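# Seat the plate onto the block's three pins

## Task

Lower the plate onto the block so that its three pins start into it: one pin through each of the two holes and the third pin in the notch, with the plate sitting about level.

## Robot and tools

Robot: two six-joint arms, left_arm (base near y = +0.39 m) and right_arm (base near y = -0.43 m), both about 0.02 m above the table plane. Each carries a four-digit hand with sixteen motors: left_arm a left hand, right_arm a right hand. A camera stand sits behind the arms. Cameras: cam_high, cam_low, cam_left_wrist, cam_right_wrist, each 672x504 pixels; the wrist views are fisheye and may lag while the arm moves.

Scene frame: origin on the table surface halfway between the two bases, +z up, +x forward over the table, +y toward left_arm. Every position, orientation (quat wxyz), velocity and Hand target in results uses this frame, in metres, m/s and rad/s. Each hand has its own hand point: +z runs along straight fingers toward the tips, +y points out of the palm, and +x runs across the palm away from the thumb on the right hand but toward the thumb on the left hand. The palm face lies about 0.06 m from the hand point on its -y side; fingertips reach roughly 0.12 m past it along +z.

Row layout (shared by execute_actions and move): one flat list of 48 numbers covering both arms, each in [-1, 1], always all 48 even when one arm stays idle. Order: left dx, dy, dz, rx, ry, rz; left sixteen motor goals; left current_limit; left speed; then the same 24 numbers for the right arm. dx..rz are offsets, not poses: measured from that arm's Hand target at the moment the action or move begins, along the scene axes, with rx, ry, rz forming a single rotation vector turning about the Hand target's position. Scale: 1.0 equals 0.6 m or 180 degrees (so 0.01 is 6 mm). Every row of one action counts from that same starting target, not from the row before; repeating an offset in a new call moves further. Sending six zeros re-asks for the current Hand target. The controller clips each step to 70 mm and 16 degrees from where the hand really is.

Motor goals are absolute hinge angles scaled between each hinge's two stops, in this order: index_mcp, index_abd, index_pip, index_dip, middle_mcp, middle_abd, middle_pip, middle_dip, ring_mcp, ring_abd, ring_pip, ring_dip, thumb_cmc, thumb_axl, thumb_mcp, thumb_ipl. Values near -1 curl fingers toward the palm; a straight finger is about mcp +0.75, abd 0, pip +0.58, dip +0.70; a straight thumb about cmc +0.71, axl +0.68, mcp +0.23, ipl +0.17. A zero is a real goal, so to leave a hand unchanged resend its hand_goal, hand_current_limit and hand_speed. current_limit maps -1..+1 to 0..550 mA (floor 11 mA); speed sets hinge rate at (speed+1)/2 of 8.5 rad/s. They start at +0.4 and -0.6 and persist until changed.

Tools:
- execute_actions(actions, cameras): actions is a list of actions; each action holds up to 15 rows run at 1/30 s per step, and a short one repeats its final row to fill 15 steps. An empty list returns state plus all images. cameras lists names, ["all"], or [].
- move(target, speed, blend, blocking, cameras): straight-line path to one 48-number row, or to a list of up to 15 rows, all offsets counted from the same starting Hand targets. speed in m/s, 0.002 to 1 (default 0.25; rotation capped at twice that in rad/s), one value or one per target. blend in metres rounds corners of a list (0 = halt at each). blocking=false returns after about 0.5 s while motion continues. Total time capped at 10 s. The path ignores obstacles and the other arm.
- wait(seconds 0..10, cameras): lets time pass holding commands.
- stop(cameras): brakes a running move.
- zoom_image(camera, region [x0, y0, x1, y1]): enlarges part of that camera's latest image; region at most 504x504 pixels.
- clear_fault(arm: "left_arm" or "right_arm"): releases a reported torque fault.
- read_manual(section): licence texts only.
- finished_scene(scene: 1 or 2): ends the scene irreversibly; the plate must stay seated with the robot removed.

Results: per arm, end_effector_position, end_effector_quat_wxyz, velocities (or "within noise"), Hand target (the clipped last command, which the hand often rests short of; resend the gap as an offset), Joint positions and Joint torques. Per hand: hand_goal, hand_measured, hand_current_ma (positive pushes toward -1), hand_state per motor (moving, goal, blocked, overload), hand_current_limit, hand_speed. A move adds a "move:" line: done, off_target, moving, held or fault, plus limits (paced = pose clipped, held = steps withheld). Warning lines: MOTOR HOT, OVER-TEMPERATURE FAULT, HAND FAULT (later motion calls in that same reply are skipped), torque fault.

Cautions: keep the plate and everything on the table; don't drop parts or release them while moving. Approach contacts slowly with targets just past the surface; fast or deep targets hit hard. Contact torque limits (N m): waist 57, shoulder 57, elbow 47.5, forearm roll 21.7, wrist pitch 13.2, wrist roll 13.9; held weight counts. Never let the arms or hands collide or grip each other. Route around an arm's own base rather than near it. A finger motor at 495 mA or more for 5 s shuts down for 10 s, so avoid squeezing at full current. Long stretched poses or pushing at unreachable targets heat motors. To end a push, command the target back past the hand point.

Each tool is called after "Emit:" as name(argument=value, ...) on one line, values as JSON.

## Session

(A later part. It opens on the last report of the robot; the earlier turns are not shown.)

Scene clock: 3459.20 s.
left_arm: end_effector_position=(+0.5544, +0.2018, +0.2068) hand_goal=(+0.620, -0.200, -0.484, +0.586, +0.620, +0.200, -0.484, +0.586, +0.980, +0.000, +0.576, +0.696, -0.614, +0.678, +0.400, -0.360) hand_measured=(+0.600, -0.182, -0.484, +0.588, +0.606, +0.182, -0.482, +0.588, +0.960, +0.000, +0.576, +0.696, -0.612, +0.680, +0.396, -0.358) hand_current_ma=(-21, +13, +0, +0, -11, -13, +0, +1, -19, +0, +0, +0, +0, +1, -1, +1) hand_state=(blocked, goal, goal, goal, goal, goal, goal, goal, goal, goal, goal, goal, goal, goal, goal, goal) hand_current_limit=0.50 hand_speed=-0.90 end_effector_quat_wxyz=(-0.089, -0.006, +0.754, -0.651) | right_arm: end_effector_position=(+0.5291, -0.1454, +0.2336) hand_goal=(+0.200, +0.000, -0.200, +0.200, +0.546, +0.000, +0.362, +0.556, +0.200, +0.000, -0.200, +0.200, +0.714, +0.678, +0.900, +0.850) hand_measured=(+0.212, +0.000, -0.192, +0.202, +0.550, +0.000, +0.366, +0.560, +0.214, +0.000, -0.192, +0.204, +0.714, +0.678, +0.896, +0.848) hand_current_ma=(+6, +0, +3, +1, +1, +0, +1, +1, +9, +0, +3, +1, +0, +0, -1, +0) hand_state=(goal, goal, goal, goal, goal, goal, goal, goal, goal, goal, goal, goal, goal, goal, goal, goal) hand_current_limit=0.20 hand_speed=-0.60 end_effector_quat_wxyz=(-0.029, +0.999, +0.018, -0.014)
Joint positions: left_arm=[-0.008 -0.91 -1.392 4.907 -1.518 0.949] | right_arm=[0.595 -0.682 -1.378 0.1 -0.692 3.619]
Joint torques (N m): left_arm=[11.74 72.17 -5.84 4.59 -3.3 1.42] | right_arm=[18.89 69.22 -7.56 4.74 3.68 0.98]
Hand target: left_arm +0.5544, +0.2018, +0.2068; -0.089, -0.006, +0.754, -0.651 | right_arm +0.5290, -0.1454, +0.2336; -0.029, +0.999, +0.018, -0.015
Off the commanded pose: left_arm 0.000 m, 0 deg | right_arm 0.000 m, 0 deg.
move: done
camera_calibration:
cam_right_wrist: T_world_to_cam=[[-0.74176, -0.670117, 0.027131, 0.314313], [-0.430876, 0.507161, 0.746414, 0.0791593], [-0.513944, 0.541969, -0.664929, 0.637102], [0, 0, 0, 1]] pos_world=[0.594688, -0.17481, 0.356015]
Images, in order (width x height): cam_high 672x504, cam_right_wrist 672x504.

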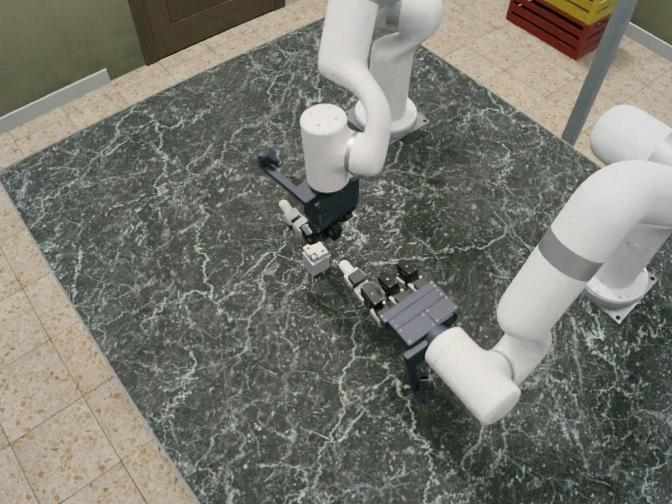

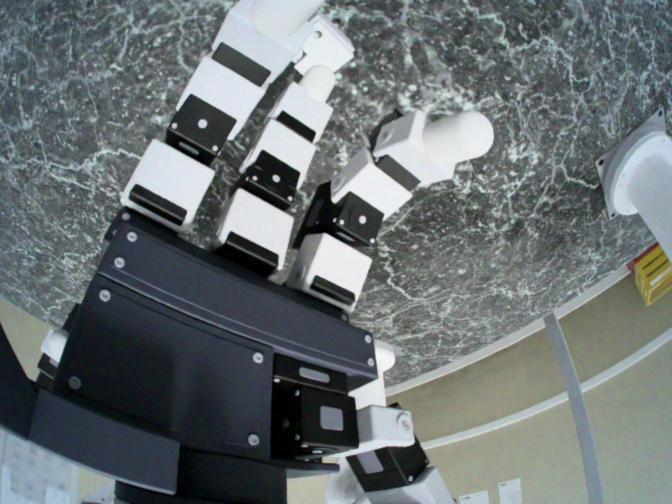

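Emit:
move(target=[[0,0,0,0,0,0,0.62,-0.2,-0.485,0.585,0.62,0.2,-0.485,0.585,0.98,0,0.576,0.696,-0.614,0.678,0.4,-0.36,0.5,-0.9,0.002,0.0035,-0.08,0,0,0,0.2,0,-0.2,0.2,0.545,0,0.361,0.555,0.2,0,-0.2,0.2,0.714,0.678,0.9,0.85,-0.1,-0.6]], speed=0.08, cameras=["cam_right_wrist"])

Emit:
zoom_image(camera="cam_right_wrist", region=[270, 10, 370, 110])

Scene clock: 3471.13 s.
left_arm: end_effector_position=(+0.5544, +0.2018, +0.2068) hand_goal=(+0.620, -0.200, -0.484, +0.586, +0.620, +0.200, -0.484, +0.586, +0.980, +0.000, +0.576, +0.696, -0.614, +0.678, +0.400, -0.360) hand_measured=(+0.600, -0.182, -0.484, +0.588, +0.606, +0.182, -0.482, +0.588, +0.960, +0.000, +0.576, +0.696, -0.612, +0.680, +0.396, -0.358) hand_current_ma=(-21, +13, +0, +0, -11, -13, +0, +1, -19, +0, +0, +0, +0, +1, -1, +1) hand_state=(blocked, goal, goal, goal, goal, goal, goal, goal, goal, goal, goal, goal, goal, goal, goal, goal) hand_current_limit=0.50 hand_speed=-0.90 end_effector_quat_wxyz=(-0.089, -0.006, +0.754, -0.651) | right_arm: end_effector_position=(+0.5301, -0.1434, +0.1855) hand_goal=(+0.200, +0.000, -0.200, +0.200, +0.546, +0.000, +0.362, +0.556, +0.200, +0.000, -0.200, +0.200, +0.714, +0.678, +0.900, +0.850) hand_measured=(+0.212, +0.000, -0.192, +0.202, +0.550, +0.000, +0.366, +0.560, +0.214, +0.000, -0.192, +0.204, +0.714, +0.678, +0.896, +0.848) hand_current_ma=(+6, +0, +3, +1, +1, +0, +1, +1, +9, +0, +2, +1, +0, +0, -1, +0) hand_state=(goal, goal, goal, goal, goal, goal, goal, goal, goal, goal, goal, goal, goal, goal, goal, goal) hand_current_limit=-0.10 hand_speed=-0.60 end_effector_quat_wxyz=(-0.029, +0.999, +0.018, -0.015)
Joint positions: left_arm=[-0.008 -0.91 -1.392 4.907 -1.518 0.949] | right_arm=[0.596 -0.754 -1.372 0.111 -0.615 3.607]
Joint torques (N m): left_arm=[11.19 72.31 -5.81 4.51 -2.61 1.27] | right_arm=[19.15 40.16 -19.07 5.41 3.67 -1.14]
Hand target: left_arm +0.5544, +0.2018, +0.2068; -0.089, -0.006, +0.754, -0.651 | right_arm +0.5302, -0.1433, +0.1856; -0.029, +0.999, +0.018, -0.015
Off the commanded pose: left_arm 0.000 m, 0 deg | right_arm 0.000 m, 0 deg.
move: done
camera_calibration:
cam_right_wrist: T_world_to_cam=[[-0.741747, -0.670122, 0.0273301, 0.317702], [-0.430776, 0.50726, 0.746405, 0.114407], [-0.514046, 0.541871, -0.664931, 0.604711], [0, 0, 0, 1]] pos_world=[0.595788, -0.17281, 0.308015]
Images, in order (width x height): cam_right_wrist 672x504.

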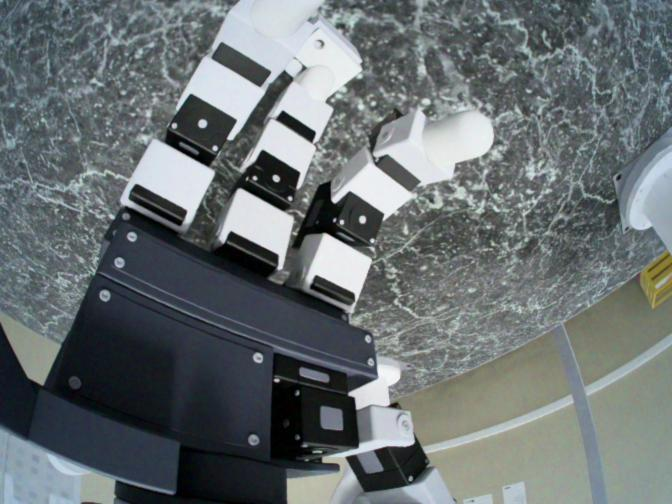

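Scaled by 5.040 from the camera's 672x504 image, which has a finer 960x720 frame.

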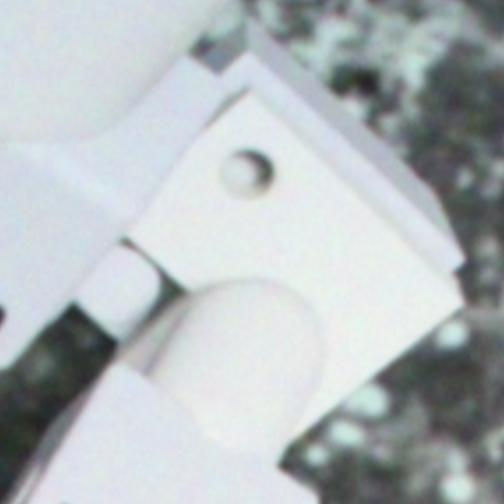

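Emit:
move(target=[[0,0,0,0,0,0,0.62,-0.2,-0.485,0.585,0.62,0.2,-0.485,0.585,0.98,0,0.576,0.696,-0.614,0.678,0.4,-0.36,0.5,-0.9,0.0025,-0.0028,-0.012,0,0,0,0.2,0,-0.2,0.2,0.545,0,0.361,0.555,0.2,0,-0.2,0.2,0.714,0.678,0.9,0.85,-0.1,-0.6]], speed=0.03, cameras=["cam_right_wrist"])

Emit:
zoom_image(camera="cam_right_wrist", region=[280, 20, 370, 110])

Scene clock: 3478.43 s.
left_arm: end_effector_position=(+0.5544, +0.2018, +0.2068) hand_goal=(+0.620, -0.200, -0.484, +0.586, +0.620, +0.200, -0.484, +0.586, +0.980, +0.000, +0.576, +0.696, -0.614, +0.678, +0.400, -0.360) hand_measured=(+0.600, -0.182, -0.484, +0.588, +0.606, +0.182, -0.482, +0.588, +0.960, +0.000, +0.576, +0.696, -0.612, +0.680, +0.396, -0.358) hand_current_ma=(-21, +13, +0, +0, -11, -13, +0, +1, -19, +0, +0, +0, +0, +1, -1, +1) hand_state=(blocked, goal, goal, goal, goal, goal, goal, goal, goal, goal, goal, goal, goal, goal, goal, goal) hand_current_limit=0.50 hand_speed=-0.90 end_effector_quat_wxyz=(-0.089, -0.006, +0.754, -0.651) | right_arm: end_effector_position=(+0.5317, -0.1450, +0.1784) hand_goal=(+0.200, +0.000, -0.200, +0.200, +0.546, +0.000, +0.362, +0.556, +0.200, +0.000, -0.200, +0.200, +0.714, +0.678, +0.900, +0.850) hand_measured=(+0.212, +0.000, -0.192, +0.202, +0.550, +0.000, +0.366, +0.560, +0.214, +0.000, -0.192, +0.204, +0.714, +0.678, +0.896, +0.848) hand_current_ma=(+6, +0, +3, +1, +1, +0, +1, +1, +9, +0, +2, +1, +0, +0, -1, +0) hand_state=(goal, goal, goal, goal, goal, goal, goal, goal, goal, goal, goal, goal, goal, goal, goal, goal) hand_current_limit=-0.10 hand_speed=-0.60 end_effector_quat_wxyz=(-0.029, +0.999, +0.018, -0.014)
Joint positions: left_arm=[-0.008 -0.91 -1.392 4.907 -1.518 0.949] | right_arm=[0.593 -0.766 -1.373 0.112 -0.604 3.601]
Joint torques (N m): left_arm=[11.65 72.11 -6 4.58 -1.89 1.22] | right_arm=[-16.87 37.96 -18.22 5.43 3.79 -1.17]
Hand target: left_arm +0.5544, +0.2018, +0.2068; -0.089, -0.006, +0.754, -0.651 | right_arm +0.5317, -0.1450, +0.1784; -0.029, +0.999, +0.018, -0.015
Off the commanded pose: left_arm 0.000 m, 0 deg | right_arm 0.000 m, 0 deg.
move: done
camera_calibration:
cam_right_wrist: T_world_to_cam=[[-0.74176, -0.670117, 0.027131, 0.318079], [-0.430876, 0.507161, 0.746414, 0.121247], [-0.513944, 0.541969, -0.664929, 0.601636], [0, 0, 0, 1]] pos_world=[0.597388, -0.17441, 0.300915]
Images, in order (width x height): cam_right_wrist 672x504.

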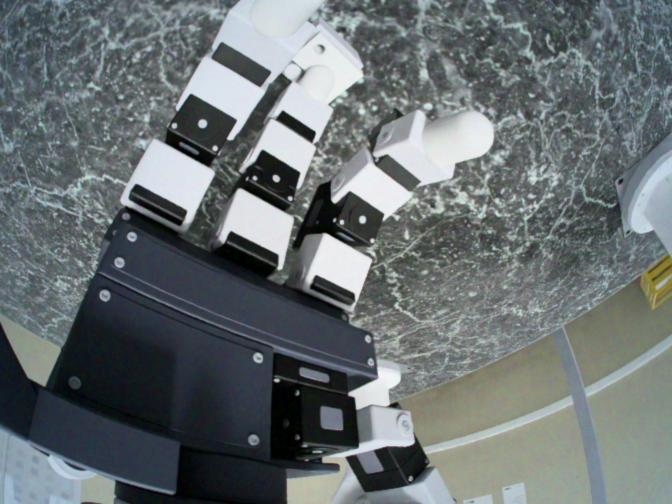

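Scaled by 5.600 from the camera's 672x504 image, which has a finer 960x720 frame.

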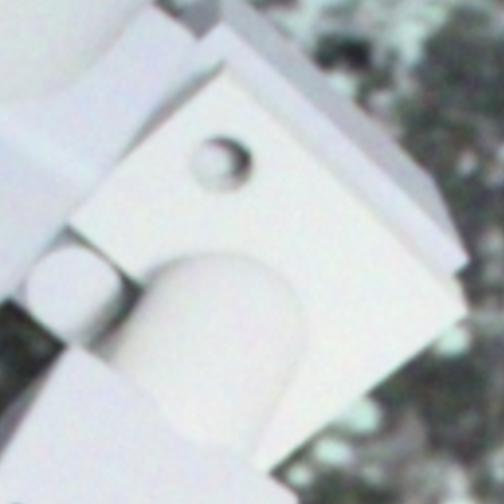

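Emit:
move(target=[[0,0,0,0,0,0,0.62,-0.2,-0.485,0.585,0.62,0.2,-0.485,0.585,0.98,0,0.576,0.696,-0.614,0.678,0.4,-0.36,0.5,-0.9,0,0,-0.0045,0,0,0,0.2,0,-0.2,0.2,0.545,0,0.361,0.555,0.2,0,-0.2,0.2,0.714,0.678,0.9,0.85,-0.1,-0.6]], speed=0.02)

Emit:
move(target=[[0,0,0,0,0,0,0.62,-0.2,-0.485,0.585,0.62,0.2,-0.485,0.585,0.98,0,0.576,0.696,-0.614,0.678,0.4,-0.36,0.5,-0.9,0,0,-0.002,0,0,0,0.2,0,-0.2,0.2,0.545,0,0.361,0.555,0.2,0,-0.2,0.2,0.714,0.678,0.9,0.85,-0.1,-0.6]], speed=0.01, cameras=["cam_right_wrist"])

Emit:
zoom_image(camera="cam_right_wrist", region=[280, 20, 370, 110])

Scene clock: 3488.93 s.
left_arm: end_effector_position=(+0.5544, +0.2018, +0.2068) hand_goal=(+0.620, -0.200, -0.484, +0.586, +0.620, +0.200, -0.484, +0.586, +0.980, +0.000, +0.576, +0.696, -0.614, +0.678, +0.400, -0.360) hand_measured=(+0.600, -0.182, -0.484, +0.588, +0.606, +0.182, -0.482, +0.588, +0.960, +0.000, +0.576, +0.696, -0.612, +0.680, +0.396, -0.358) hand_current_ma=(-21, +13, +0, +0, -11, -13, +0, +1, -19, +0, +0, +0, +0, +1, -1, +1) hand_state=(blocked, goal, goal, goal, goal, goal, goal, goal, goal, goal, goal, goal, goal, goal, goal, goal) hand_current_limit=0.50 hand_speed=-0.90 end_effector_quat_wxyz=(-0.089, -0.006, +0.754, -0.651) | right_arm: end_effector_position=(+0.5318, -0.1450, +0.1757) hand_goal=(+0.200, +0.000, -0.200, +0.200, +0.546, +0.000, +0.362, +0.556, +0.200, +0.000, -0.200, +0.200, +0.714, +0.678, +0.900, +0.850) hand_measured=(+0.212, +0.000, -0.192, +0.202, +0.550, +0.000, +0.366, +0.560, +0.214, +0.000, -0.192, +0.204, +0.714, +0.678, +0.896, +0.848) hand_current_ma=(+6, +0, +3, +1, +1, +0, +1, +1, +9, +0, +2, +1, +0, +0, -1, +0) hand_state=(goal, goal, goal, goal, goal, goal, goal, goal, goal, goal, goal, goal, goal, goal, goal, goal) hand_current_limit=-0.10 hand_speed=-0.60 end_effector_quat_wxyz=(-0.029, +0.999, +0.018, -0.014)
Joint positions: left_arm=[-0.008 -0.91 -1.392 4.907 -1.518 0.949] | right_arm=[0.593 -0.77 -1.373 0.113 -0.599 3.6]
Joint torques (N m): left_arm=[11.4 72.06 -5.79 4.48 -1.21 1.12] | right_arm=[-18.04 39.07 -7.14 4.6 3.51 -1]
Hand target: left_arm +0.5544, +0.2018, +0.2068; -0.089, -0.006, +0.754, -0.651 | right_arm +0.5317, -0.1450, +0.1757; -0.029, +0.999, +0.018, -0.015
Off the commanded pose: left_arm 0.000 m, 0 deg | right_arm 0.000 m, 0 deg.
move: done

Scene clock: 3489.63 s.
left_arm: end_effector_position=(+0.5544, +0.2018, +0.2068) hand_goal=(+0.620, -0.200, -0.484, +0.586, +0.620, +0.200, -0.484, +0.586, +0.980, +0.000, +0.576, +0.696, -0.614, +0.678, +0.400, -0.360) hand_measured=(+0.600, -0.182, -0.484, +0.588, +0.606, +0.182, -0.482, +0.588, +0.960, +0.000, +0.576, +0.696, -0.612, +0.680, +0.396, -0.358) hand_current_ma=(-21, +13, +0, +0, -11, -13, +0, +1, -19, +0, +0, +0, +0, +1, -1, +1) hand_state=(blocked, goal, goal, goal, goal, goal, goal, goal, goal, goal, goal, goal, goal, goal, goal, goal) hand_current_limit=0.50 hand_speed=-0.90 end_effector_quat_wxyz=(-0.089, -0.006, +0.754, -0.651) | right_arm: end_effector_position=(+0.5317, -0.1450, +0.1745) hand_goal=(+0.200, +0.000, -0.200, +0.200, +0.546, +0.000, +0.362, +0.556, +0.200, +0.000, -0.200, +0.200, +0.714, +0.678, +0.900, +0.850) hand_measured=(+0.212, +0.000, -0.192, +0.202, +0.550, +0.000, +0.364, +0.558, +0.214, +0.000, -0.192, +0.204, +0.714, +0.678, +0.896, +0.848) hand_current_ma=(+6, +0, +3, +1, +1, +0, +0, +0, +9, +0, +2, +1, +0, +0, -1, +0) hand_state=(goal, goal, goal, goal, goal, goal, goal, goal, goal, goal, goal, goal, goal, goal, goal, goal) hand_current_limit=-0.10 hand_speed=-0.60 end_effector_quat_wxyz=(-0.029, +0.999, +0.018, -0.014)
Joint positions: left_arm=[-0.008 -0.91 -1.392 4.907 -1.518 0.949] | right_arm=[0.593 -0.772 -1.373 0.114 -0.597 3.6]
Joint torques (N m): left_arm=[11.31 72.89 -5.78 4.53 -1.08 1.09] | right_arm=[-17.46 37.25 -6.14 5.08 3.44 -1.11]
Hand target: left_arm +0.5544, +0.2018, +0.2068; -0.089, -0.006, +0.754, -0.651 | right_arm +0.5317, -0.1450, +0.1745; -0.029, +0.999, +0.018, -0.015
Off the commanded pose: left_arm 0.000 m, 0 deg | right_arm 0.000 m, 0 deg.
move: done
camera_calibration:
cam_right_wrist: T_world_to_cam=[[-0.74176, -0.670117, 0.027131, 0.318187], [-0.430876, 0.507161, 0.746414, 0.124233], [-0.513944, 0.541969, -0.664929, 0.598976], [0, 0, 0, 1]] pos_world=[0.597388, -0.17441, 0.296915]
Images, in order (width x height): cam_right_wrist 672x504.

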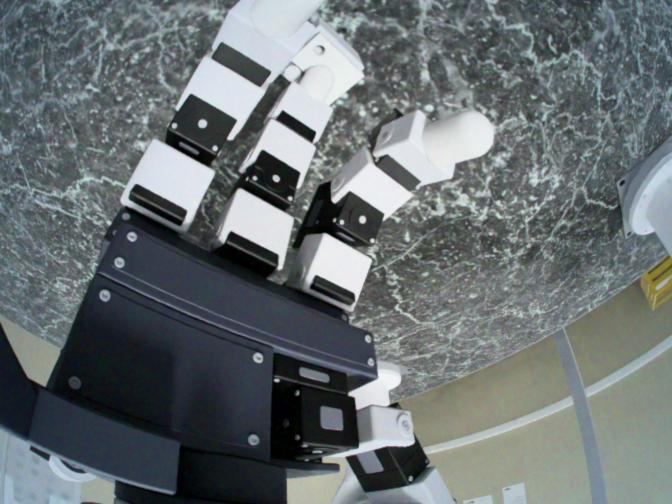

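Scaled by 5.600 from the camera's 672x504 image, which has a finer 960x720 frame.

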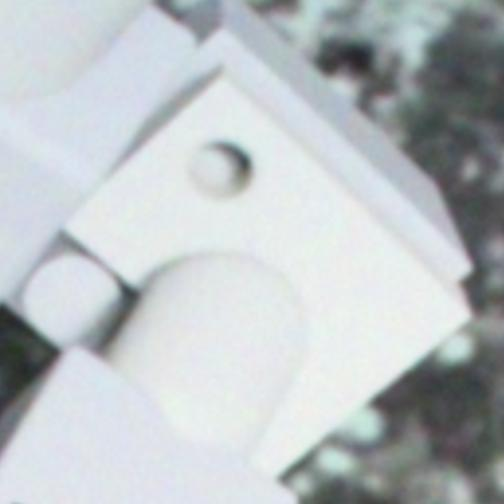

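Emit:
move(target=[[0,0,0,0,0,0,0.62,-0.2,-0.485,0.585,0.62,0.2,-0.485,0.585,0.98,0,0.576,0.696,-0.614,0.678,0.4,-0.36,0.5,-0.9,0,0,-0.002,0,0,0,0.2,0,-0.2,0.2,0.545,0,0.361,0.555,0.2,0,-0.2,0.2,0.714,0.678,0.9,0.85,-0.1,-0.6]], speed=0.01, cameras=["cam_right_wrist"])

Emit:
zoom_image(camera="cam_right_wrist", region=[280, 20, 370, 110])

Emit:
move(target=[[0,0,0,0,0,0,0.62,-0.2,-0.485,0.585,0.62,0.2,-0.485,0.585,0.98,0,0.576,0.696,-0.614,0.678,0.4,-0.36,0.5,-0.9,0,0,-0.002,0,0,0,0.2,0,-0.2,0.2,0.545,0,0.361,0.555,0.2,0,-0.2,0.2,0.714,0.678,0.9,0.85,-0.1,-0.6]], speed=0.01, cameras=["cam_right_wrist"])

Emit:
zoom_image(camera="cam_right_wrist", region=[280, 20, 370, 110])

Scene clock: 3496.63 s.
left_arm: end_effector_position=(+0.5544, +0.2018, +0.2068) hand_goal=(+0.620, -0.200, -0.484, +0.586, +0.620, +0.200, -0.484, +0.586, +0.980, +0.000, +0.576, +0.696, -0.614, +0.678, +0.400, -0.360) hand_measured=(+0.600, -0.182, -0.484, +0.588, +0.606, +0.182, -0.482, +0.588, +0.960, +0.000, +0.576, +0.696, -0.612, +0.680, +0.396, -0.358) hand_current_ma=(-21, +13, +0, +0, -11, -13, +0, +1, -19, +0, +0, +0, +0, +1, -1, +1) hand_state=(blocked, goal, goal, goal, goal, goal, goal, goal, goal, goal, goal, goal, goal, goal, goal, goal) hand_current_limit=0.50 hand_speed=-0.90 end_effector_quat_wxyz=(-0.089, -0.006, +0.754, -0.651) | right_arm: end_effector_position=(+0.5318, -0.1450, +0.1733) hand_goal=(+0.200, +0.000, -0.200, +0.200, +0.546, +0.000, +0.362, +0.556, +0.200, +0.000, -0.200, +0.200, +0.714, +0.678, +0.900, +0.850) hand_measured=(+0.212, +0.000, -0.192, +0.202, +0.552, +0.006, +0.356, +0.552, +0.214, +0.000, -0.192, +0.204, +0.714, +0.678, +0.896, +0.848) hand_current_ma=(+6, +0, +3, +1, +2, +1, -2, -1, +9, +0, +2, +1, +0, +0, -1, +0) hand_state=(goal, goal, goal, goal, goal, goal, goal, goal, goal, goal, goal, goal, goal, goal, goal, goal) hand_current_limit=-0.10 hand_speed=-0.60 end_effector_quat_wxyz=(-0.029, +0.999, +0.018, -0.014)
Joint positions: left_arm=[-0.008 -0.91 -1.392 4.907 -1.518 0.949] | right_arm=[0.593 -0.774 -1.373 0.114 -0.596 3.6]
Joint torques (N m): left_arm=[11.68 72.61 -5.78 4.47 -0.34 1] | right_arm=[-15.93 32.97 -4.71 4.57 3.4 -1.31]
Hand target: left_arm +0.5544, +0.2018, +0.2068; -0.089, -0.006, +0.754, -0.651 | right_arm +0.5317, -0.1450, +0.1733; -0.029, +0.999, +0.018, -0.015
Off the commanded pose: left_arm 0.000 m, 0 deg | right_arm 0.000 m, 0 deg.
move: done
camera_calibration:
cam_right_wrist: T_world_to_cam=[[-0.74176, -0.670117, 0.027131, 0.318217], [-0.430876, 0.507161, 0.746414, 0.125054], [-0.513944, 0.541969, -0.664929, 0.598245], [0, 0, 0, 1]] pos_world=[0.597388, -0.17441, 0.295815]
Images, in order (width x height): cam_right_wrist 672x504.

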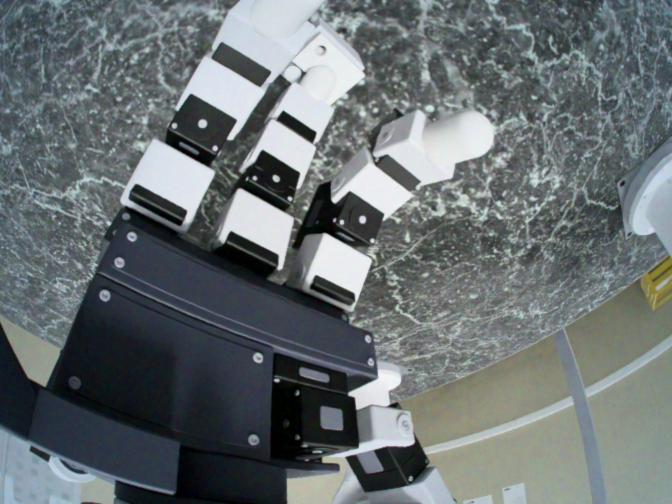

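Scaled by 5.600 from the camera's 672x504 image, which has a finer 960x720 frame.

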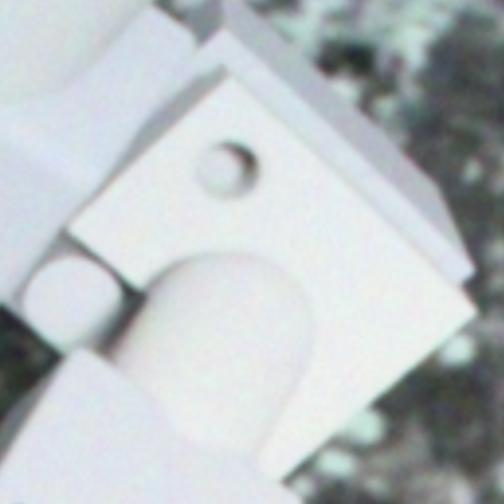

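Scene clock: 3497.33 s.
left_arm: end_effector_position=(+0.5544, +0.2018, +0.2068) hand_goal=(+0.620, -0.200, -0.484, +0.586, +0.620, +0.200, -0.484, +0.586, +0.980, +0.000, +0.576, +0.696, -0.614, +0.678, +0.400, -0.360) hand_measured=(+0.600, -0.182, -0.484, +0.588, +0.606, +0.182, -0.482, +0.588, +0.960, +0.000, +0.576, +0.696, -0.612, +0.680, +0.396, -0.358) hand_current_ma=(-21, +13, +0, +0, -11, -13, +0, +1, -19, +0, +0, +0, +0, +1, -1, +1) hand_state=(blocked, goal, goal, goal, goal, goal, goal, goal, goal, goal, goal, goal, goal, goal, goal, goal) hand_current_limit=0.50 hand_speed=-0.90 end_effector_quat_wxyz=(-0.089, -0.006, +0.754, -0.651) | right_arm: end_effector_position=(+0.5317, -0.1450, +0.1721) hand_goal=(+0.200, +0.000, -0.200, +0.200, +0.546, +0.000, +0.362, +0.556, +0.200, +0.000, -0.200, +0.200, +0.714, +0.678, +0.900, +0.850) hand_measured=(+0.212, +0.000, -0.192, +0.202, +0.544, +0.006, +0.348, +0.546, +0.214, +0.000, -0.192, +0.204, +0.714, +0.678, +0.896, +0.848) hand_current_ma=(+6, +0, +3, +1, +0, +1, -9, -5, +9, +0, +2, +1, +0, +0, -1, +0) hand_state=(goal, goal, goal, goal, goal, goal, goal, goal, goal, goal, goal, goal, goal, goal, goal, goal) hand_current_limit=-0.10 hand_speed=-0.60 end_effector_quat_wxyz=(-0.029, +0.999, +0.018, -0.015)
Joint positions: left_arm=[-0.008 -0.91 -1.392 4.907 -1.518 0.949] | right_arm=[0.593 -0.775 -1.372 0.114 -0.594 3.599]
Joint torques (N m): left_arm=[11.56 72.33 -5.78 4.42 -0.22 1.04] | right_arm=[-17.19 33.61 -4.92 4.62 3.27 -1.2]
Hand target: left_arm +0.5544, +0.2018, +0.2068; -0.089, -0.006, +0.754, -0.651 | right_arm +0.5317, -0.1450, +0.1721; -0.029, +0.999, +0.018, -0.015
Off the commanded pose: left_arm 0.000 m, 0 deg | right_arm 0.000 m, 0 deg.
move: done
camera_calibration:
cam_right_wrist: T_world_to_cam=[[-0.74176, -0.670117, 0.027131, 0.318252], [-0.430876, 0.507161, 0.746414, 0.126024], [-0.513944, 0.541969, -0.664929, 0.59738], [0, 0, 0, 1]] pos_world=[0.597388, -0.17441, 0.294515]
Images, in order (width x height): cam_right_wrist 672x504.

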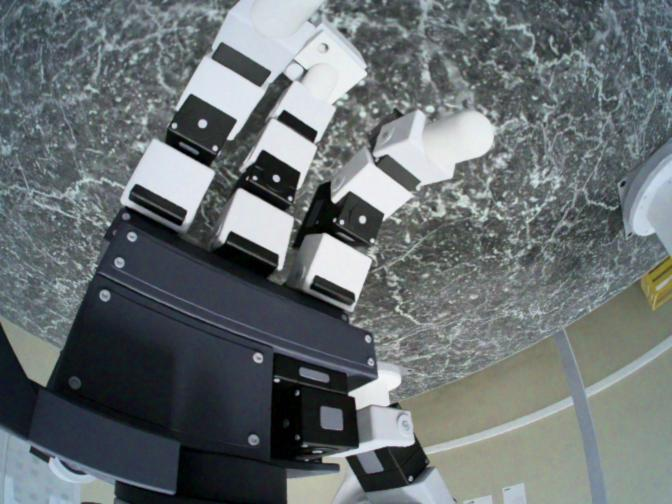

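Scaled by 5.600 from the camera's 672x504 image, which has a finer 960x720 frame.

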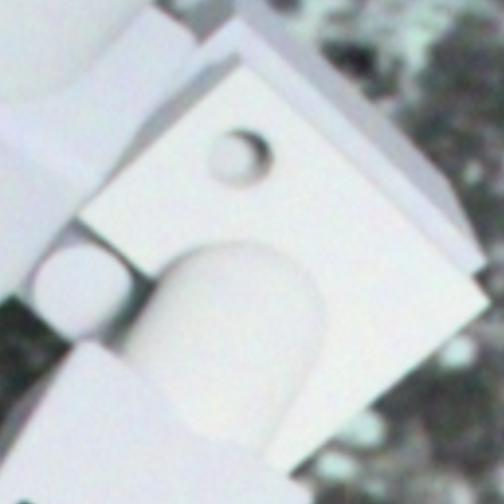

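Emit:
move(target=[[0,0,0,0,0,0,0.62,-0.2,-0.485,0.585,0.62,0.2,-0.485,0.585,0.98,0,0.576,0.696,-0.614,0.678,0.4,-0.36,0.5,-0.9,0,0,-0.004,0,0,0,0.2,0,-0.2,0.2,0.545,0,0.361,0.555,0.2,0,-0.2,0.2,0.714,0.678,0.9,0.85,0.4,-0.6]], speed=0.01, cameras=["cam_right_wrist"])

Emit:
zoom_image(camera="cam_right_wrist", region=[280, 20, 370, 110])

Scene clock: 3501.73 s.
left_arm: end_effector_position=(+0.5544, +0.2018, +0.2068) hand_goal=(+0.620, -0.200, -0.484, +0.586, +0.620, +0.200, -0.484, +0.586, +0.980, +0.000, +0.576, +0.696, -0.614, +0.678, +0.400, -0.360) hand_measured=(+0.600, -0.182, -0.484, +0.588, +0.606, +0.182, -0.482, +0.588, +0.960, +0.000, +0.576, +0.696, -0.612, +0.680, +0.396, -0.358) hand_current_ma=(-21, +13, +0, +0, -11, -13, +0, +1, -19, +0, +0, +0, +0, +1, -1, +1) hand_state=(blocked, goal, goal, goal, goal, goal, goal, goal, goal, goal, goal, goal, goal, goal, goal, goal) hand_current_limit=0.50 hand_speed=-0.90 end_effector_quat_wxyz=(-0.089, -0.006, +0.754, -0.651) | right_arm: end_effector_position=(+0.5317, -0.1450, +0.1697) hand_goal=(+0.200, +0.000, -0.200, +0.200, +0.546, +0.000, +0.362, +0.556, +0.200, +0.000, -0.200, +0.200, +0.714, +0.678, +0.900, +0.850) hand_measured=(+0.212, +0.000, -0.192, +0.202, +0.530, +0.006, +0.334, +0.536, +0.214, +0.000, -0.192, +0.204, +0.714, +0.678, +0.896, +0.848) hand_current_ma=(+6, +0, +3, +1, -11, +2, -26, -14, +9, +0, +2, +1, +0, +0, -1, +0) hand_state=(goal, goal, goal, goal, goal, goal, blocked, goal, goal, goal, goal, goal, goal, goal, goal, goal) hand_current_limit=0.40 hand_speed=-0.60 end_effector_quat_wxyz=(-0.029, +0.999, +0.018, -0.015)
Joint positions: left_arm=[-0.008 -0.91 -1.392 4.907 -1.518 0.949] | right_arm=[0.593 -0.779 -1.372 0.115 -0.59 3.598]
Joint torques (N m): left_arm=[11.86 72.1 -5.84 4.23 0.5 0.91] | right_arm=[-17.08 32.3 -4.32 3.89 3.39 -1.1]
Hand target: left_arm +0.5544, +0.2018, +0.2068; -0.089, -0.006, +0.754, -0.651 | right_arm +0.5317, -0.1450, +0.1697; -0.029, +0.999, +0.018, -0.015
Off the commanded pose: left_arm 0.000 m, 0 deg | right_arm 0.000 m, 0 deg.
move: done
camera_calibration:
cam_right_wrist: T_world_to_cam=[[-0.74176, -0.670117, 0.027131, 0.318317], [-0.430876, 0.507161, 0.746414, 0.127816], [-0.513944, 0.541969, -0.664929, 0.595784], [0, 0, 0, 1]] pos_world=[0.597388, -0.17441, 0.292115]
Images, in order (width x height): cam_right_wrist 672x504.

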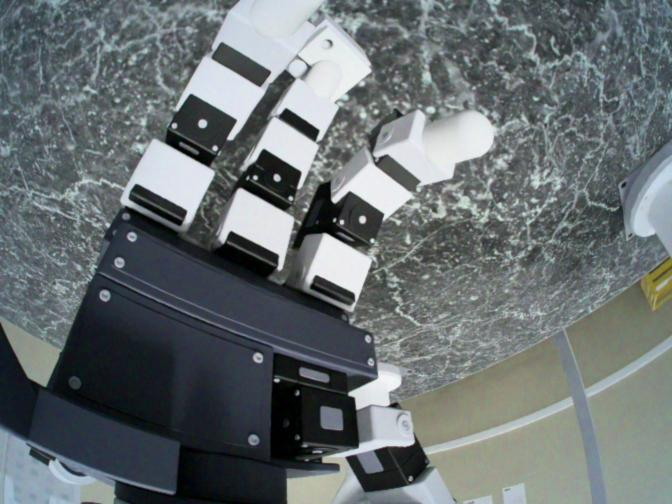

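Scaled by 5.600 from the camera's 672x504 image, which has a finer 960x720 frame.

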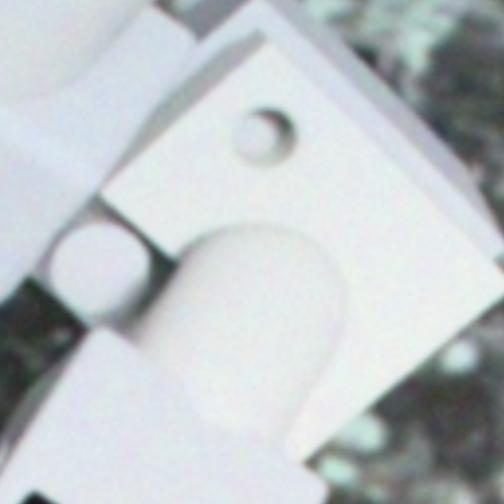

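Emit:
move(target=[[0,0,0,0,0,0,0.62,-0.2,-0.485,0.585,0.62,0.2,-0.485,0.585,0.98,0,0.576,0.696,-0.614,0.678,0.4,-0.36,0.5,-0.9,0,0,0.075,0,0,0,0.2,0,-0.2,0.2,0.545,0,0.361,0.555,0.2,0,-0.2,0.2,0.714,0.678,0.9,0.85,0.4,-0.6],[0,0,0,0,0,0,0.62,-0.2,-0.485,0.585,0.62,0.2,-0.485,0.585,0.98,0,0.576,0.696,-0.614,0.678,0.4,-0.36,0.5,-0.9,0.0045,-0.1045,0.075,0,0,0,0.2,0,-0.2,0.2,0.754,0,0.576,0.696,0.2,0,-0.2,0.2,0.714,0.678,0.9,0.85,0.4,-0.6]], speed=0.08, cameras=["cam_right_wrist"])

Emit:
zoom_image(camera="cam_right_wrist", region=[240, 40, 360, 160])

Scene clock: 3515.60 s.
left_arm: end_effector_position=(+0.5544, +0.2018, +0.2068) hand_goal=(+0.620, -0.200, -0.484, +0.586, +0.620, +0.200, -0.484, +0.586, +0.980, +0.000, +0.576, +0.696, -0.614, +0.678, +0.400, -0.360) hand_measured=(+0.600, -0.182, -0.484, +0.588, +0.606, +0.182, -0.482, +0.588, +0.960, +0.000, +0.576, +0.696, -0.612, +0.680, +0.396, -0.358) hand_current_ma=(-21, +13, +0, +0, -11, -13, +0, +1, -19, +0, +0, +0, +0, +1, -1, +1) hand_state=(blocked, goal, goal, goal, goal, goal, goal, goal, goal, goal, goal, goal, goal, goal, goal, goal) hand_current_limit=0.50 hand_speed=-0.90 end_effector_quat_wxyz=(-0.089, -0.006, +0.754, -0.651) | right_arm: end_effector_position=(+0.5344, -0.2077, +0.2147) hand_goal=(+0.200, +0.000, -0.200, +0.200, +0.754, +0.000, +0.576, +0.696, +0.200, +0.000, -0.200, +0.200, +0.714, +0.678, +0.900, +0.850) hand_measured=(+0.212, +0.000, -0.192, +0.202, +0.750, +0.002, +0.572, +0.692, +0.214, +0.000, -0.192, +0.204, +0.714, +0.678, +0.896, +0.848) hand_current_ma=(+6, +0, +3, +1, -1, +0, -1, -1, +9, +0, +2, +1, +0, +0, -1, +0) hand_state=(goal, goal, goal, goal, goal, goal, goal, goal, goal, goal, goal, goal, goal, goal, goal, goal) hand_current_limit=0.40 hand_speed=-0.60 end_effector_quat_wxyz=(-0.029, +0.999, +0.018, -0.014)
Joint positions: left_arm=[-0.008 -0.91 -1.392 4.907 -1.518 0.949] | right_arm=[0.504 -0.648 -1.273 0.109 -0.627 3.516]
Joint torques (N m): left_arm=[11.42 71.96 -5.96 4.26 0.67 0.79] | right_arm=[-16.87 66.21 -6.67 3.52 3.48 -0.94]
Hand target: left_arm +0.5544, +0.2018, +0.2068; -0.089, -0.006, +0.754, -0.651 | right_arm +0.5344, -0.2077, +0.2147; -0.029, +0.999, +0.018, -0.015
Off the commanded pose: left_arm 0.000 m, 0 deg | right_arm 0.000 m, 0 deg.
move: done
camera_calibration:
cam_right_wrist: T_world_to_cam=[[-0.74176, -0.670117, 0.027131, 0.277083], [-0.430876, 0.507161, 0.746414, 0.127189], [-0.513944, 0.541969, -0.664929, 0.661075], [0, 0, 0, 1]] pos_world=[0.600088, -0.23711, 0.337115]
Images, in order (width x height): cam_right_wrist 672x504.

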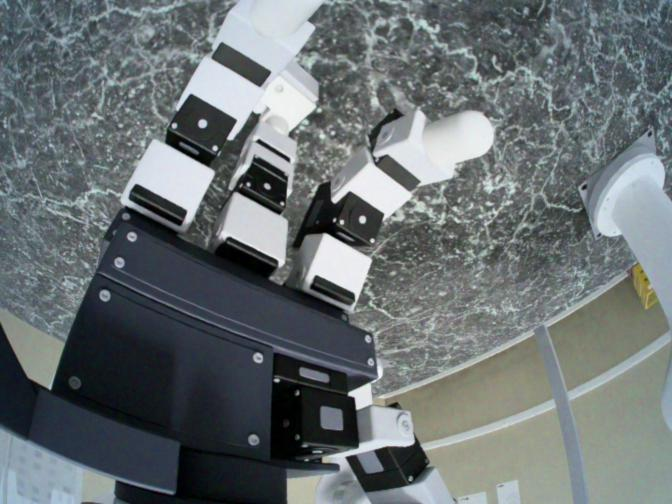

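Scaled by 4.200 from the camera's 672x504 image, which has a finer 960x720 frame.

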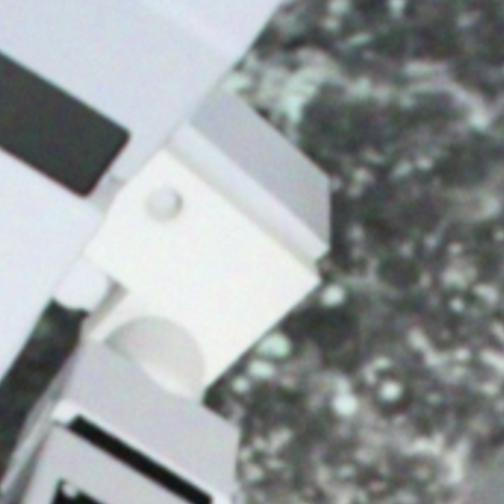

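Emit:
move(target=[[0,0,0,0,0,0,0.62,-0.2,-0.485,0.585,0.62,0.2,-0.485,0.585,0.98,0,0.576,0.696,-0.614,0.678,0.4,-0.36,0.5,-0.9,0.0008,0.0028,-0.0415,0,0,0,0.2,0,-0.2,0.2,0.754,0,0.576,0.696,0.2,0,-0.2,0.2,0.714,0.678,0.9,0.85,0.4,-0.6]], speed=0.05, cameras=["cam_right_wrist"])

Emit:
zoom_image(camera="cam_right_wrist", region=[240, 40, 360, 160])

Scene clock: 3525.33 s.
left_arm: end_effector_position=(+0.5544, +0.2018, +0.2068) hand_goal=(+0.620, -0.200, -0.484, +0.586, +0.620, +0.200, -0.484, +0.586, +0.980, +0.000, +0.576, +0.696, -0.614, +0.678, +0.400, -0.360) hand_measured=(+0.600, -0.182, -0.484, +0.588, +0.606, +0.182, -0.482, +0.588, +0.960, +0.000, +0.576, +0.696, -0.612, +0.680, +0.396, -0.358) hand_current_ma=(-21, +13, +0, +0, -11, -13, +0, +1, -19, +0, +0, +0, +0, +1, -1, +1) hand_state=(blocked, goal, goal, goal, goal, goal, goal, goal, goal, goal, goal, goal, goal, goal, goal, goal) hand_current_limit=0.50 hand_speed=-0.90 end_effector_quat_wxyz=(-0.089, -0.006, +0.754, -0.651) | right_arm: end_effector_position=(+0.5349, -0.2061, +0.1897) hand_goal=(+0.200, +0.000, -0.200, +0.200, +0.754, +0.000, +0.576, +0.696, +0.200, +0.000, -0.200, +0.200, +0.714, +0.678, +0.900, +0.850) hand_measured=(+0.212, +0.000, -0.192, +0.202, +0.750, +0.002, +0.572, +0.692, +0.214, +0.000, -0.192, +0.204, +0.714, +0.678, +0.896, +0.848) hand_current_ma=(+6, +0, +3, +1, -1, +0, -1, -1, +9, +0, +2, +1, +0, +0, -1, +0) hand_state=(goal, goal, goal, goal, goal, goal, goal, goal, goal, goal, goal, goal, goal, goal, goal, goal) hand_current_limit=0.40 hand_speed=-0.60 end_effector_quat_wxyz=(-0.029, +0.999, +0.018, -0.015)
Joint positions: left_arm=[-0.008 -0.91 -1.392 4.907 -1.518 0.949] | right_arm=[0.506 -0.688 -1.272 0.116 -0.586 3.51]
Joint torques (N m): left_arm=[11.58 71.97 -5.82 4.44 0.72 0.68] | right_arm=[16.89 36.3 -12.15 4.56 3.53 -1.18]
Hand target: left_arm +0.5544, +0.2018, +0.2068; -0.089, -0.006, +0.754, -0.651 | right_arm +0.5349, -0.2060, +0.1898; -0.029, +0.999, +0.018, -0.015
Off the commanded pose: left_arm 0.000 m, 0 deg | right_arm 0.000 m, 0 deg.
move: done
camera_calibration:
cam_right_wrist: T_world_to_cam=[[-0.741719, -0.670156, 0.0272805, 0.279048], [-0.430825, 0.507215, 0.746407, 0.14512], [-0.514046, 0.541871, -0.664931, 0.643895], [0, 0, 0, 1]] pos_world=[0.600488, -0.23551, 0.312215]
Images, in order (width x height): cam_right_wrist 672x504.

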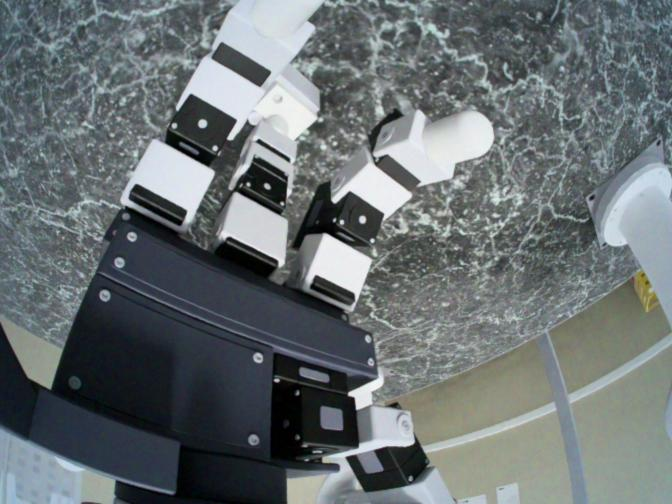

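Scaled by 4.200 from the camera's 672x504 image, which has a finer 960x720 frame.

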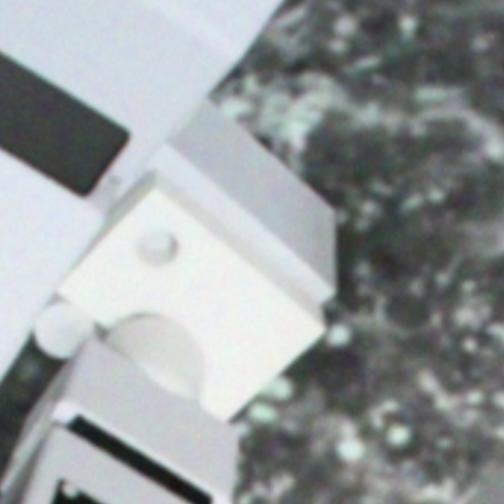

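Emit:
move(target=[[0,0,0,0,0,0,0.62,-0.2,-0.485,0.585,0.62,0.2,-0.485,0.585,0.98,0,0.576,0.696,-0.614,0.678,0.4,-0.36,0.5,-0.9,0,0,-0.0037,0,0,0,0.2,0,-0.2,0.2,0.754,0,0.576,0.696,0.2,0,-0.2,0.2,0.714,0.678,0.9,0.85,0.4,-0.6]], speed=0.01, cameras=["cam_right_wrist"])

Emit:
zoom_image(camera="cam_right_wrist", region=[240, 60, 340, 160])

Emit:
move(target=[[0,0,0,0,0,0,0.62,-0.2,-0.485,0.585,0.62,0.2,-0.485,0.585,0.98,0,0.576,0.696,-0.614,0.678,0.4,-0.36,0.5,-0.9,0,0,-0.0012,0,0,0,0.2,0,-0.2,0.2,0.754,0,0.576,0.696,0.2,0,-0.2,0.2,0.714,0.678,0.9,0.85,0.4,-0.6]], speed=0.01, cameras=["cam_right_wrist"])

Emit:
zoom_image(camera="cam_right_wrist", region=[240, 60, 340, 160])

Scene clock: 3531.80 s.
left_arm: end_effector_position=(+0.5544, +0.2018, +0.2068) hand_goal=(+0.620, -0.200, -0.484, +0.586, +0.620, +0.200, -0.484, +0.586, +0.980, +0.000, +0.576, +0.696, -0.614, +0.678, +0.400, -0.360) hand_measured=(+0.600, -0.182, -0.484, +0.588, +0.606, +0.182, -0.482, +0.588, +0.960, +0.000, +0.576, +0.696, -0.612, +0.680, +0.396, -0.358) hand_current_ma=(-21, +13, +0, +0, -11, -13, +0, +1, -19, +0, +0, +0, +0, +1, -1, +1) hand_state=(blocked, goal, goal, goal, goal, goal, goal, goal, goal, goal, goal, goal, goal, goal, goal, goal) hand_current_limit=0.50 hand_speed=-0.90 end_effector_quat_wxyz=(-0.089, -0.006, +0.754, -0.651) | right_arm: end_effector_position=(+0.5350, -0.2060, +0.1876) hand_goal=(+0.200, +0.000, -0.200, +0.200, +0.754, +0.000, +0.576, +0.696, +0.200, +0.000, -0.200, +0.200, +0.714, +0.678, +0.900, +0.850) hand_measured=(+0.212, +0.000, -0.192, +0.202, +0.750, +0.002, +0.572, +0.692, +0.214, +0.000, -0.192, +0.204, +0.714, +0.678, +0.896, +0.848) hand_current_ma=(+6, +0, +3, +1, -1, +0, -1, -1, +9, +0, +2, +1, +0, +0, -1, +0) hand_state=(goal, goal, goal, goal, goal, goal, goal, goal, goal, goal, goal, goal, goal, goal, goal, goal) hand_current_limit=0.40 hand_speed=-0.60 end_effector_quat_wxyz=(-0.029, +0.999, +0.018, -0.014)
Joint positions: left_arm=[-0.008 -0.91 -1.392 4.907 -1.518 0.949] | right_arm=[0.506 -0.692 -1.272 0.117 -0.582 3.509]
Joint torques (N m): left_arm=[10.94 72.76 -5.79 4.47 0.72 0.58] | right_arm=[18.58 36.6 -7.3 4.4 3.64 -1.07]
Hand target: left_arm +0.5544, +0.2018, +0.2068; -0.089, -0.006, +0.754, -0.651 | right_arm +0.5349, -0.2060, +0.1875; -0.029, +0.999, +0.018, -0.015
Off the commanded pose: left_arm 0.000 m, 0 deg | right_arm 0.000 m, 0 deg.
move: done
camera_calibration:
cam_right_wrist: T_world_to_cam=[[-0.741699, -0.670188, 0.0270254, 0.279308], [-0.430981, 0.507067, 0.746417, 0.14681], [-0.513944, 0.54197, -0.664929, 0.642391], [0, 0, 0, 1]] pos_world=[0.600587, -0.23541, 0.310015]
Images, in order (width x height): cam_right_wrist 672x504.

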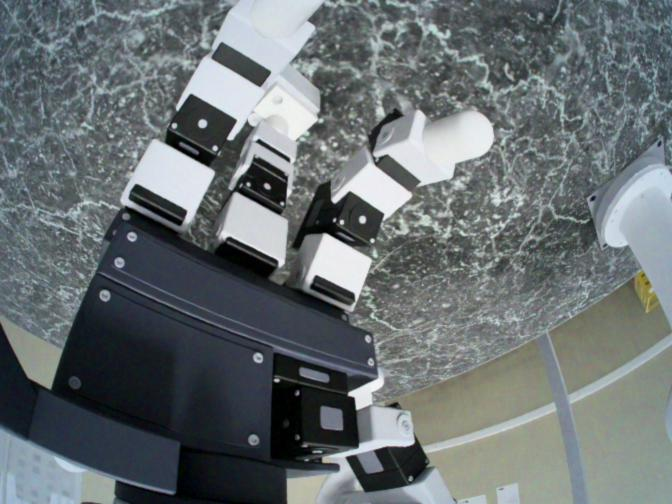

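Scaled by 5.040 from the camera's 672x504 image, which has a finer 960x720 frame.

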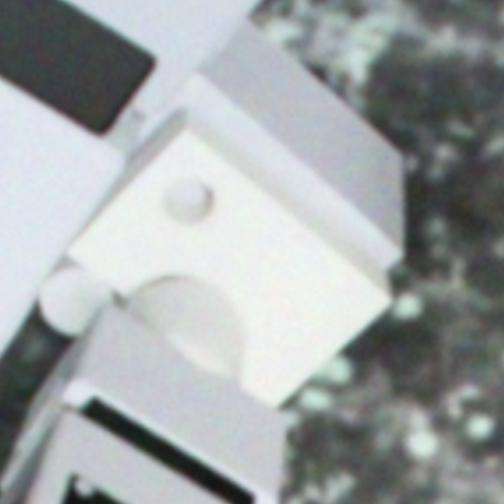

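Scene clock: 3532.50 s.
left_arm: end_effector_position=(+0.5544, +0.2018, +0.2068) hand_goal=(+0.620, -0.200, -0.484, +0.586, +0.620, +0.200, -0.484, +0.586, +0.980, +0.000, +0.576, +0.696, -0.614, +0.678, +0.400, -0.360) hand_measured=(+0.600, -0.182, -0.484, +0.588, +0.606, +0.182, -0.482, +0.588, +0.960, +0.000, +0.576, +0.696, -0.612, +0.680, +0.396, -0.358) hand_current_ma=(-21, +13, +0, +0, -11, -13, +0, +1, -19, +0, +0, +0, +0, +1, -1, +1) hand_state=(blocked, goal, goal, goal, goal, goal, goal, goal, goal, goal, goal, goal, goal, goal, goal, goal) hand_current_limit=0.50 hand_speed=-0.90 end_effector_quat_wxyz=(-0.089, -0.006, +0.754, -0.651) | right_arm: end_effector_position=(+0.5349, -0.2060, +0.1869) hand_goal=(+0.200, +0.000, -0.200, +0.200, +0.754, +0.000, +0.576, +0.696, +0.200, +0.000, -0.200, +0.200, +0.714, +0.678, +0.900, +0.850) hand_measured=(+0.212, +0.000, -0.192, +0.202, +0.750, +0.002, +0.572, +0.692, +0.214, +0.000, -0.192, +0.204, +0.714, +0.678, +0.896, +0.848) hand_current_ma=(+6, +0, +3, +1, -1, +0, -1, -1, +9, +0, +2, +1, +0, +0, -1, +0) hand_state=(goal, goal, goal, goal, goal, goal, goal, goal, goal, goal, goal, goal, goal, goal, goal, goal) hand_current_limit=0.40 hand_speed=-0.60 end_effector_quat_wxyz=(-0.029, +0.999, +0.018, -0.014)
Joint positions: left_arm=[-0.008 -0.91 -1.392 4.907 -1.518 0.949] | right_arm=[0.506 -0.693 -1.271 0.117 -0.581 3.509]
Joint torques (N m): left_arm=[11.09 72.24 -5.69 4.37 0.64 0.58] | right_arm=[19.58 31.88 -5.24 4.93 3.82 -1.24]
Hand target: left_arm +0.5544, +0.2018, +0.2068; -0.089, -0.006, +0.754, -0.651 | right_arm +0.5349, -0.2060, +0.1868; -0.029, +0.999, +0.018, -0.015
Off the commanded pose: left_arm 0.000 m, 0 deg | right_arm 0.000 m, 0 deg.
move: done
camera_calibration:
cam_right_wrist: T_world_to_cam=[[-0.741728, -0.670155, 0.0270749, 0.279336], [-0.430931, 0.507111, 0.746416, 0.147314], [-0.513944, 0.54197, -0.664929, 0.641926], [0, 0, 0, 1]] pos_world=[0.600587, -0.23541, 0.309315]
Images, in order (width x height): cam_right_wrist 672x504.

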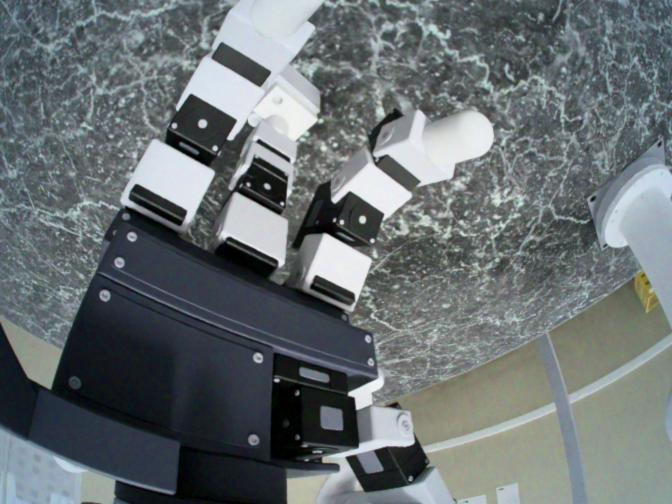

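Scaled by 5.040 from the camera's 672x504 image, which has a finer 960x720 frame.

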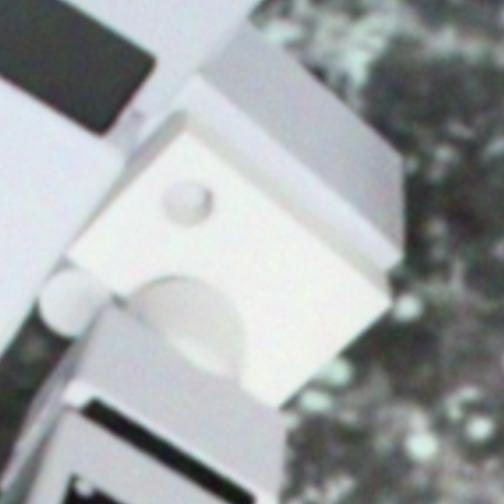

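Emit:
move(target=[[0,0,0,0,0,0,0.62,-0.2,-0.485,0.585,0.62,0.2,-0.485,0.585,0.98,0,0.576,0.696,-0.614,0.678,0.4,-0.36,0.5,-0.9,0,0,-0.0012,0,0,0,0.2,0,-0.2,0.2,0.754,0,0.576,0.696,0.2,0,-0.2,0.2,0.714,0.678,0.9,0.85,0.4,-0.6]], speed=0.01)

Emit:
move(target=[[0,0,0,0,0,0,0.62,-0.2,-0.485,0.585,0.62,0.2,-0.485,0.585,0.98,0,0.576,0.696,-0.614,0.678,0.4,-0.36,0.5,-0.9,0,0,-0.0012,0,0,0,0.2,0,-0.2,0.2,0.754,0,0.576,0.696,0.2,0,-0.2,0.2,0.714,0.678,0.9,0.85,0.4,-0.6]], speed=0.01, cameras=["cam_right_wrist"])

Emit:
zoom_image(camera="cam_right_wrist", region=[240, 60, 340, 160])

Scene clock: 3540.73 s.
left_arm: end_effector_position=(+0.5544, +0.2018, +0.2068) hand_goal=(+0.620, -0.200, -0.484, +0.586, +0.620, +0.200, -0.484, +0.586, +0.980, +0.000, +0.576, +0.696, -0.614, +0.678, +0.400, -0.360) hand_measured=(+0.600, -0.182, -0.484, +0.588, +0.606, +0.182, -0.482, +0.588, +0.960, +0.000, +0.576, +0.696, -0.612, +0.680, +0.396, -0.358) hand_current_ma=(-21, +13, +0, +0, -11, -13, +0, +1, -19, +0, +0, +0, +0, +1, -1, +1) hand_state=(blocked, goal, goal, goal, goal, goal, goal, goal, goal, goal, goal, goal, goal, goal, goal, goal) hand_current_limit=0.50 hand_speed=-0.90 end_effector_quat_wxyz=(-0.089, -0.006, +0.754, -0.651) | right_arm: end_effector_position=(+0.5349, -0.2060, +0.1861) hand_goal=(+0.200, +0.000, -0.200, +0.200, +0.754, +0.000, +0.576, +0.696, +0.200, +0.000, -0.200, +0.200, +0.714, +0.678, +0.900, +0.850) hand_measured=(+0.212, +0.000, -0.192, +0.202, +0.750, -0.002, +0.574, +0.694, +0.214, +0.000, -0.192, +0.204, +0.714, +0.678, +0.896, +0.848) hand_current_ma=(+6, +0, +3, +1, -1, +0, +0, -1, +9, +0, +2, +1, +0, +0, -1, +0) hand_state=(goal, goal, goal, goal, goal, goal, goal, goal, goal, goal, goal, goal, goal, goal, goal, goal) hand_current_limit=0.40 hand_speed=-0.60 end_effector_quat_wxyz=(-0.029, +0.999, +0.018, -0.014)
Joint positions: left_arm=[-0.008 -0.91 -1.392 4.907 -1.518 0.949] | right_arm=[0.506 -0.694 -1.271 0.117 -0.579 3.509]
Joint torques (N m): left_arm=[11.28 71.35 -5.57 4.35 0.71 0.45] | right_arm=[17.77 23.63 -3.18 4.45 3.58 -1.08]
Hand target: left_arm +0.5544, +0.2018, +0.2068; -0.089, -0.006, +0.754, -0.651 | right_arm +0.5349, -0.2060, +0.1861; -0.029, +0.999, +0.018, -0.015
Off the commanded pose: left_arm 0.000 m, 0 deg | right_arm 0.000 m, 0 deg.
move: done

Scene clock: 3541.43 s.
left_arm: end_effector_position=(+0.5544, +0.2018, +0.2068) hand_goal=(+0.620, -0.200, -0.484, +0.586, +0.620, +0.200, -0.484, +0.586, +0.980, +0.000, +0.576, +0.696, -0.614, +0.678, +0.400, -0.360) hand_measured=(+0.600, -0.182, -0.484, +0.588, +0.606, +0.182, -0.482, +0.588, +0.960, +0.000, +0.576, +0.696, -0.612, +0.680, +0.396, -0.358) hand_current_ma=(-21, +13, +0, +0, -11, -13, +0, +1, -19, +0, +0, +0, +0, +1, -1, +1) hand_state=(blocked, goal, goal, goal, goal, goal, goal, goal, goal, goal, goal, goal, goal, goal, goal, goal) hand_current_limit=0.50 hand_speed=-0.90 end_effector_quat_wxyz=(-0.089, -0.006, +0.754, -0.651) | right_arm: end_effector_position=(+0.5349, -0.2060, +0.1854) hand_goal=(+0.200, +0.000, -0.200, +0.200, +0.754, +0.000, +0.576, +0.696, +0.200, +0.000, -0.200, +0.200, +0.714, +0.678, +0.900, +0.850) hand_measured=(+0.212, +0.000, -0.192, +0.202, +0.752, -0.004, +0.574, +0.694, +0.214, +0.000, -0.192, +0.204, +0.714, +0.678, +0.896, +0.848) hand_current_ma=(+6, +0, +3, +1, +0, +0, +0, -1, +9, +0, +2, +1, +0, +0, -1, +0) hand_state=(goal, goal, goal, goal, goal, goal, goal, goal, goal, goal, goal, goal, goal, goal, goal, goal) hand_current_limit=0.40 hand_speed=-0.60 end_effector_quat_wxyz=(-0.029, +0.999, +0.018, -0.014)
Joint positions: left_arm=[-0.008 -0.91 -1.392 4.907 -1.518 0.949] | right_arm=[0.506 -0.695 -1.271 0.117 -0.578 3.509]
Joint torques (N m): left_arm=[11.36 72.25 -6.02 4.43 0.7 0.5] | right_arm=[19.23 16.41 -1.72 4.79 3.49 -1.19]
Hand target: left_arm +0.5544, +0.2018, +0.2068; -0.089, -0.006, +0.754, -0.651 | right_arm +0.5349, -0.2060, +0.1854; -0.029, +0.999, +0.018, -0.015
Off the commanded pose: left_arm 0.000 m, 0 deg | right_arm 0.000 m, 0 deg.
move: done
camera_calibration:
cam_right_wrist: T_world_to_cam=[[-0.741728, -0.670155, 0.0270749, 0.279374], [-0.430931, 0.507111, 0.746416, 0.148359], [-0.513944, 0.54197, -0.664929, 0.640995], [0, 0, 0, 1]] pos_world=[0.600587, -0.23541, 0.307915]
Images, in order (width x height): cam_right_wrist 672x504.

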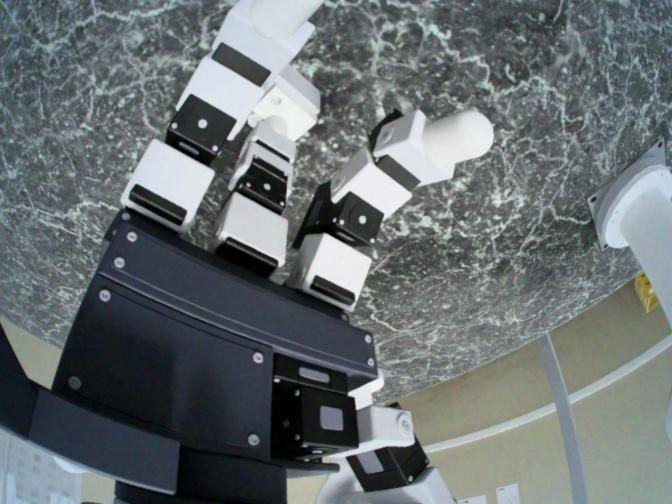

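Scaled by 5.040 from the camera's 672x504 image, which has a finer 960x720 frame.

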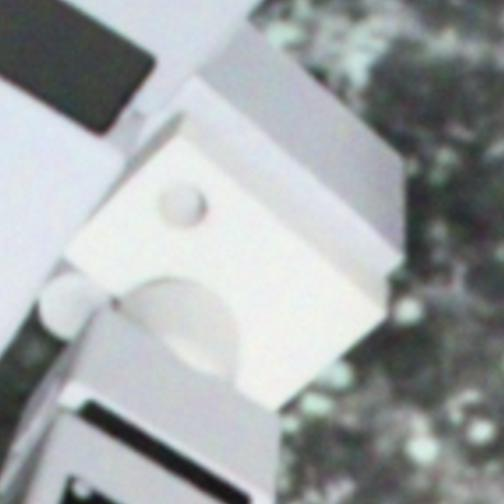

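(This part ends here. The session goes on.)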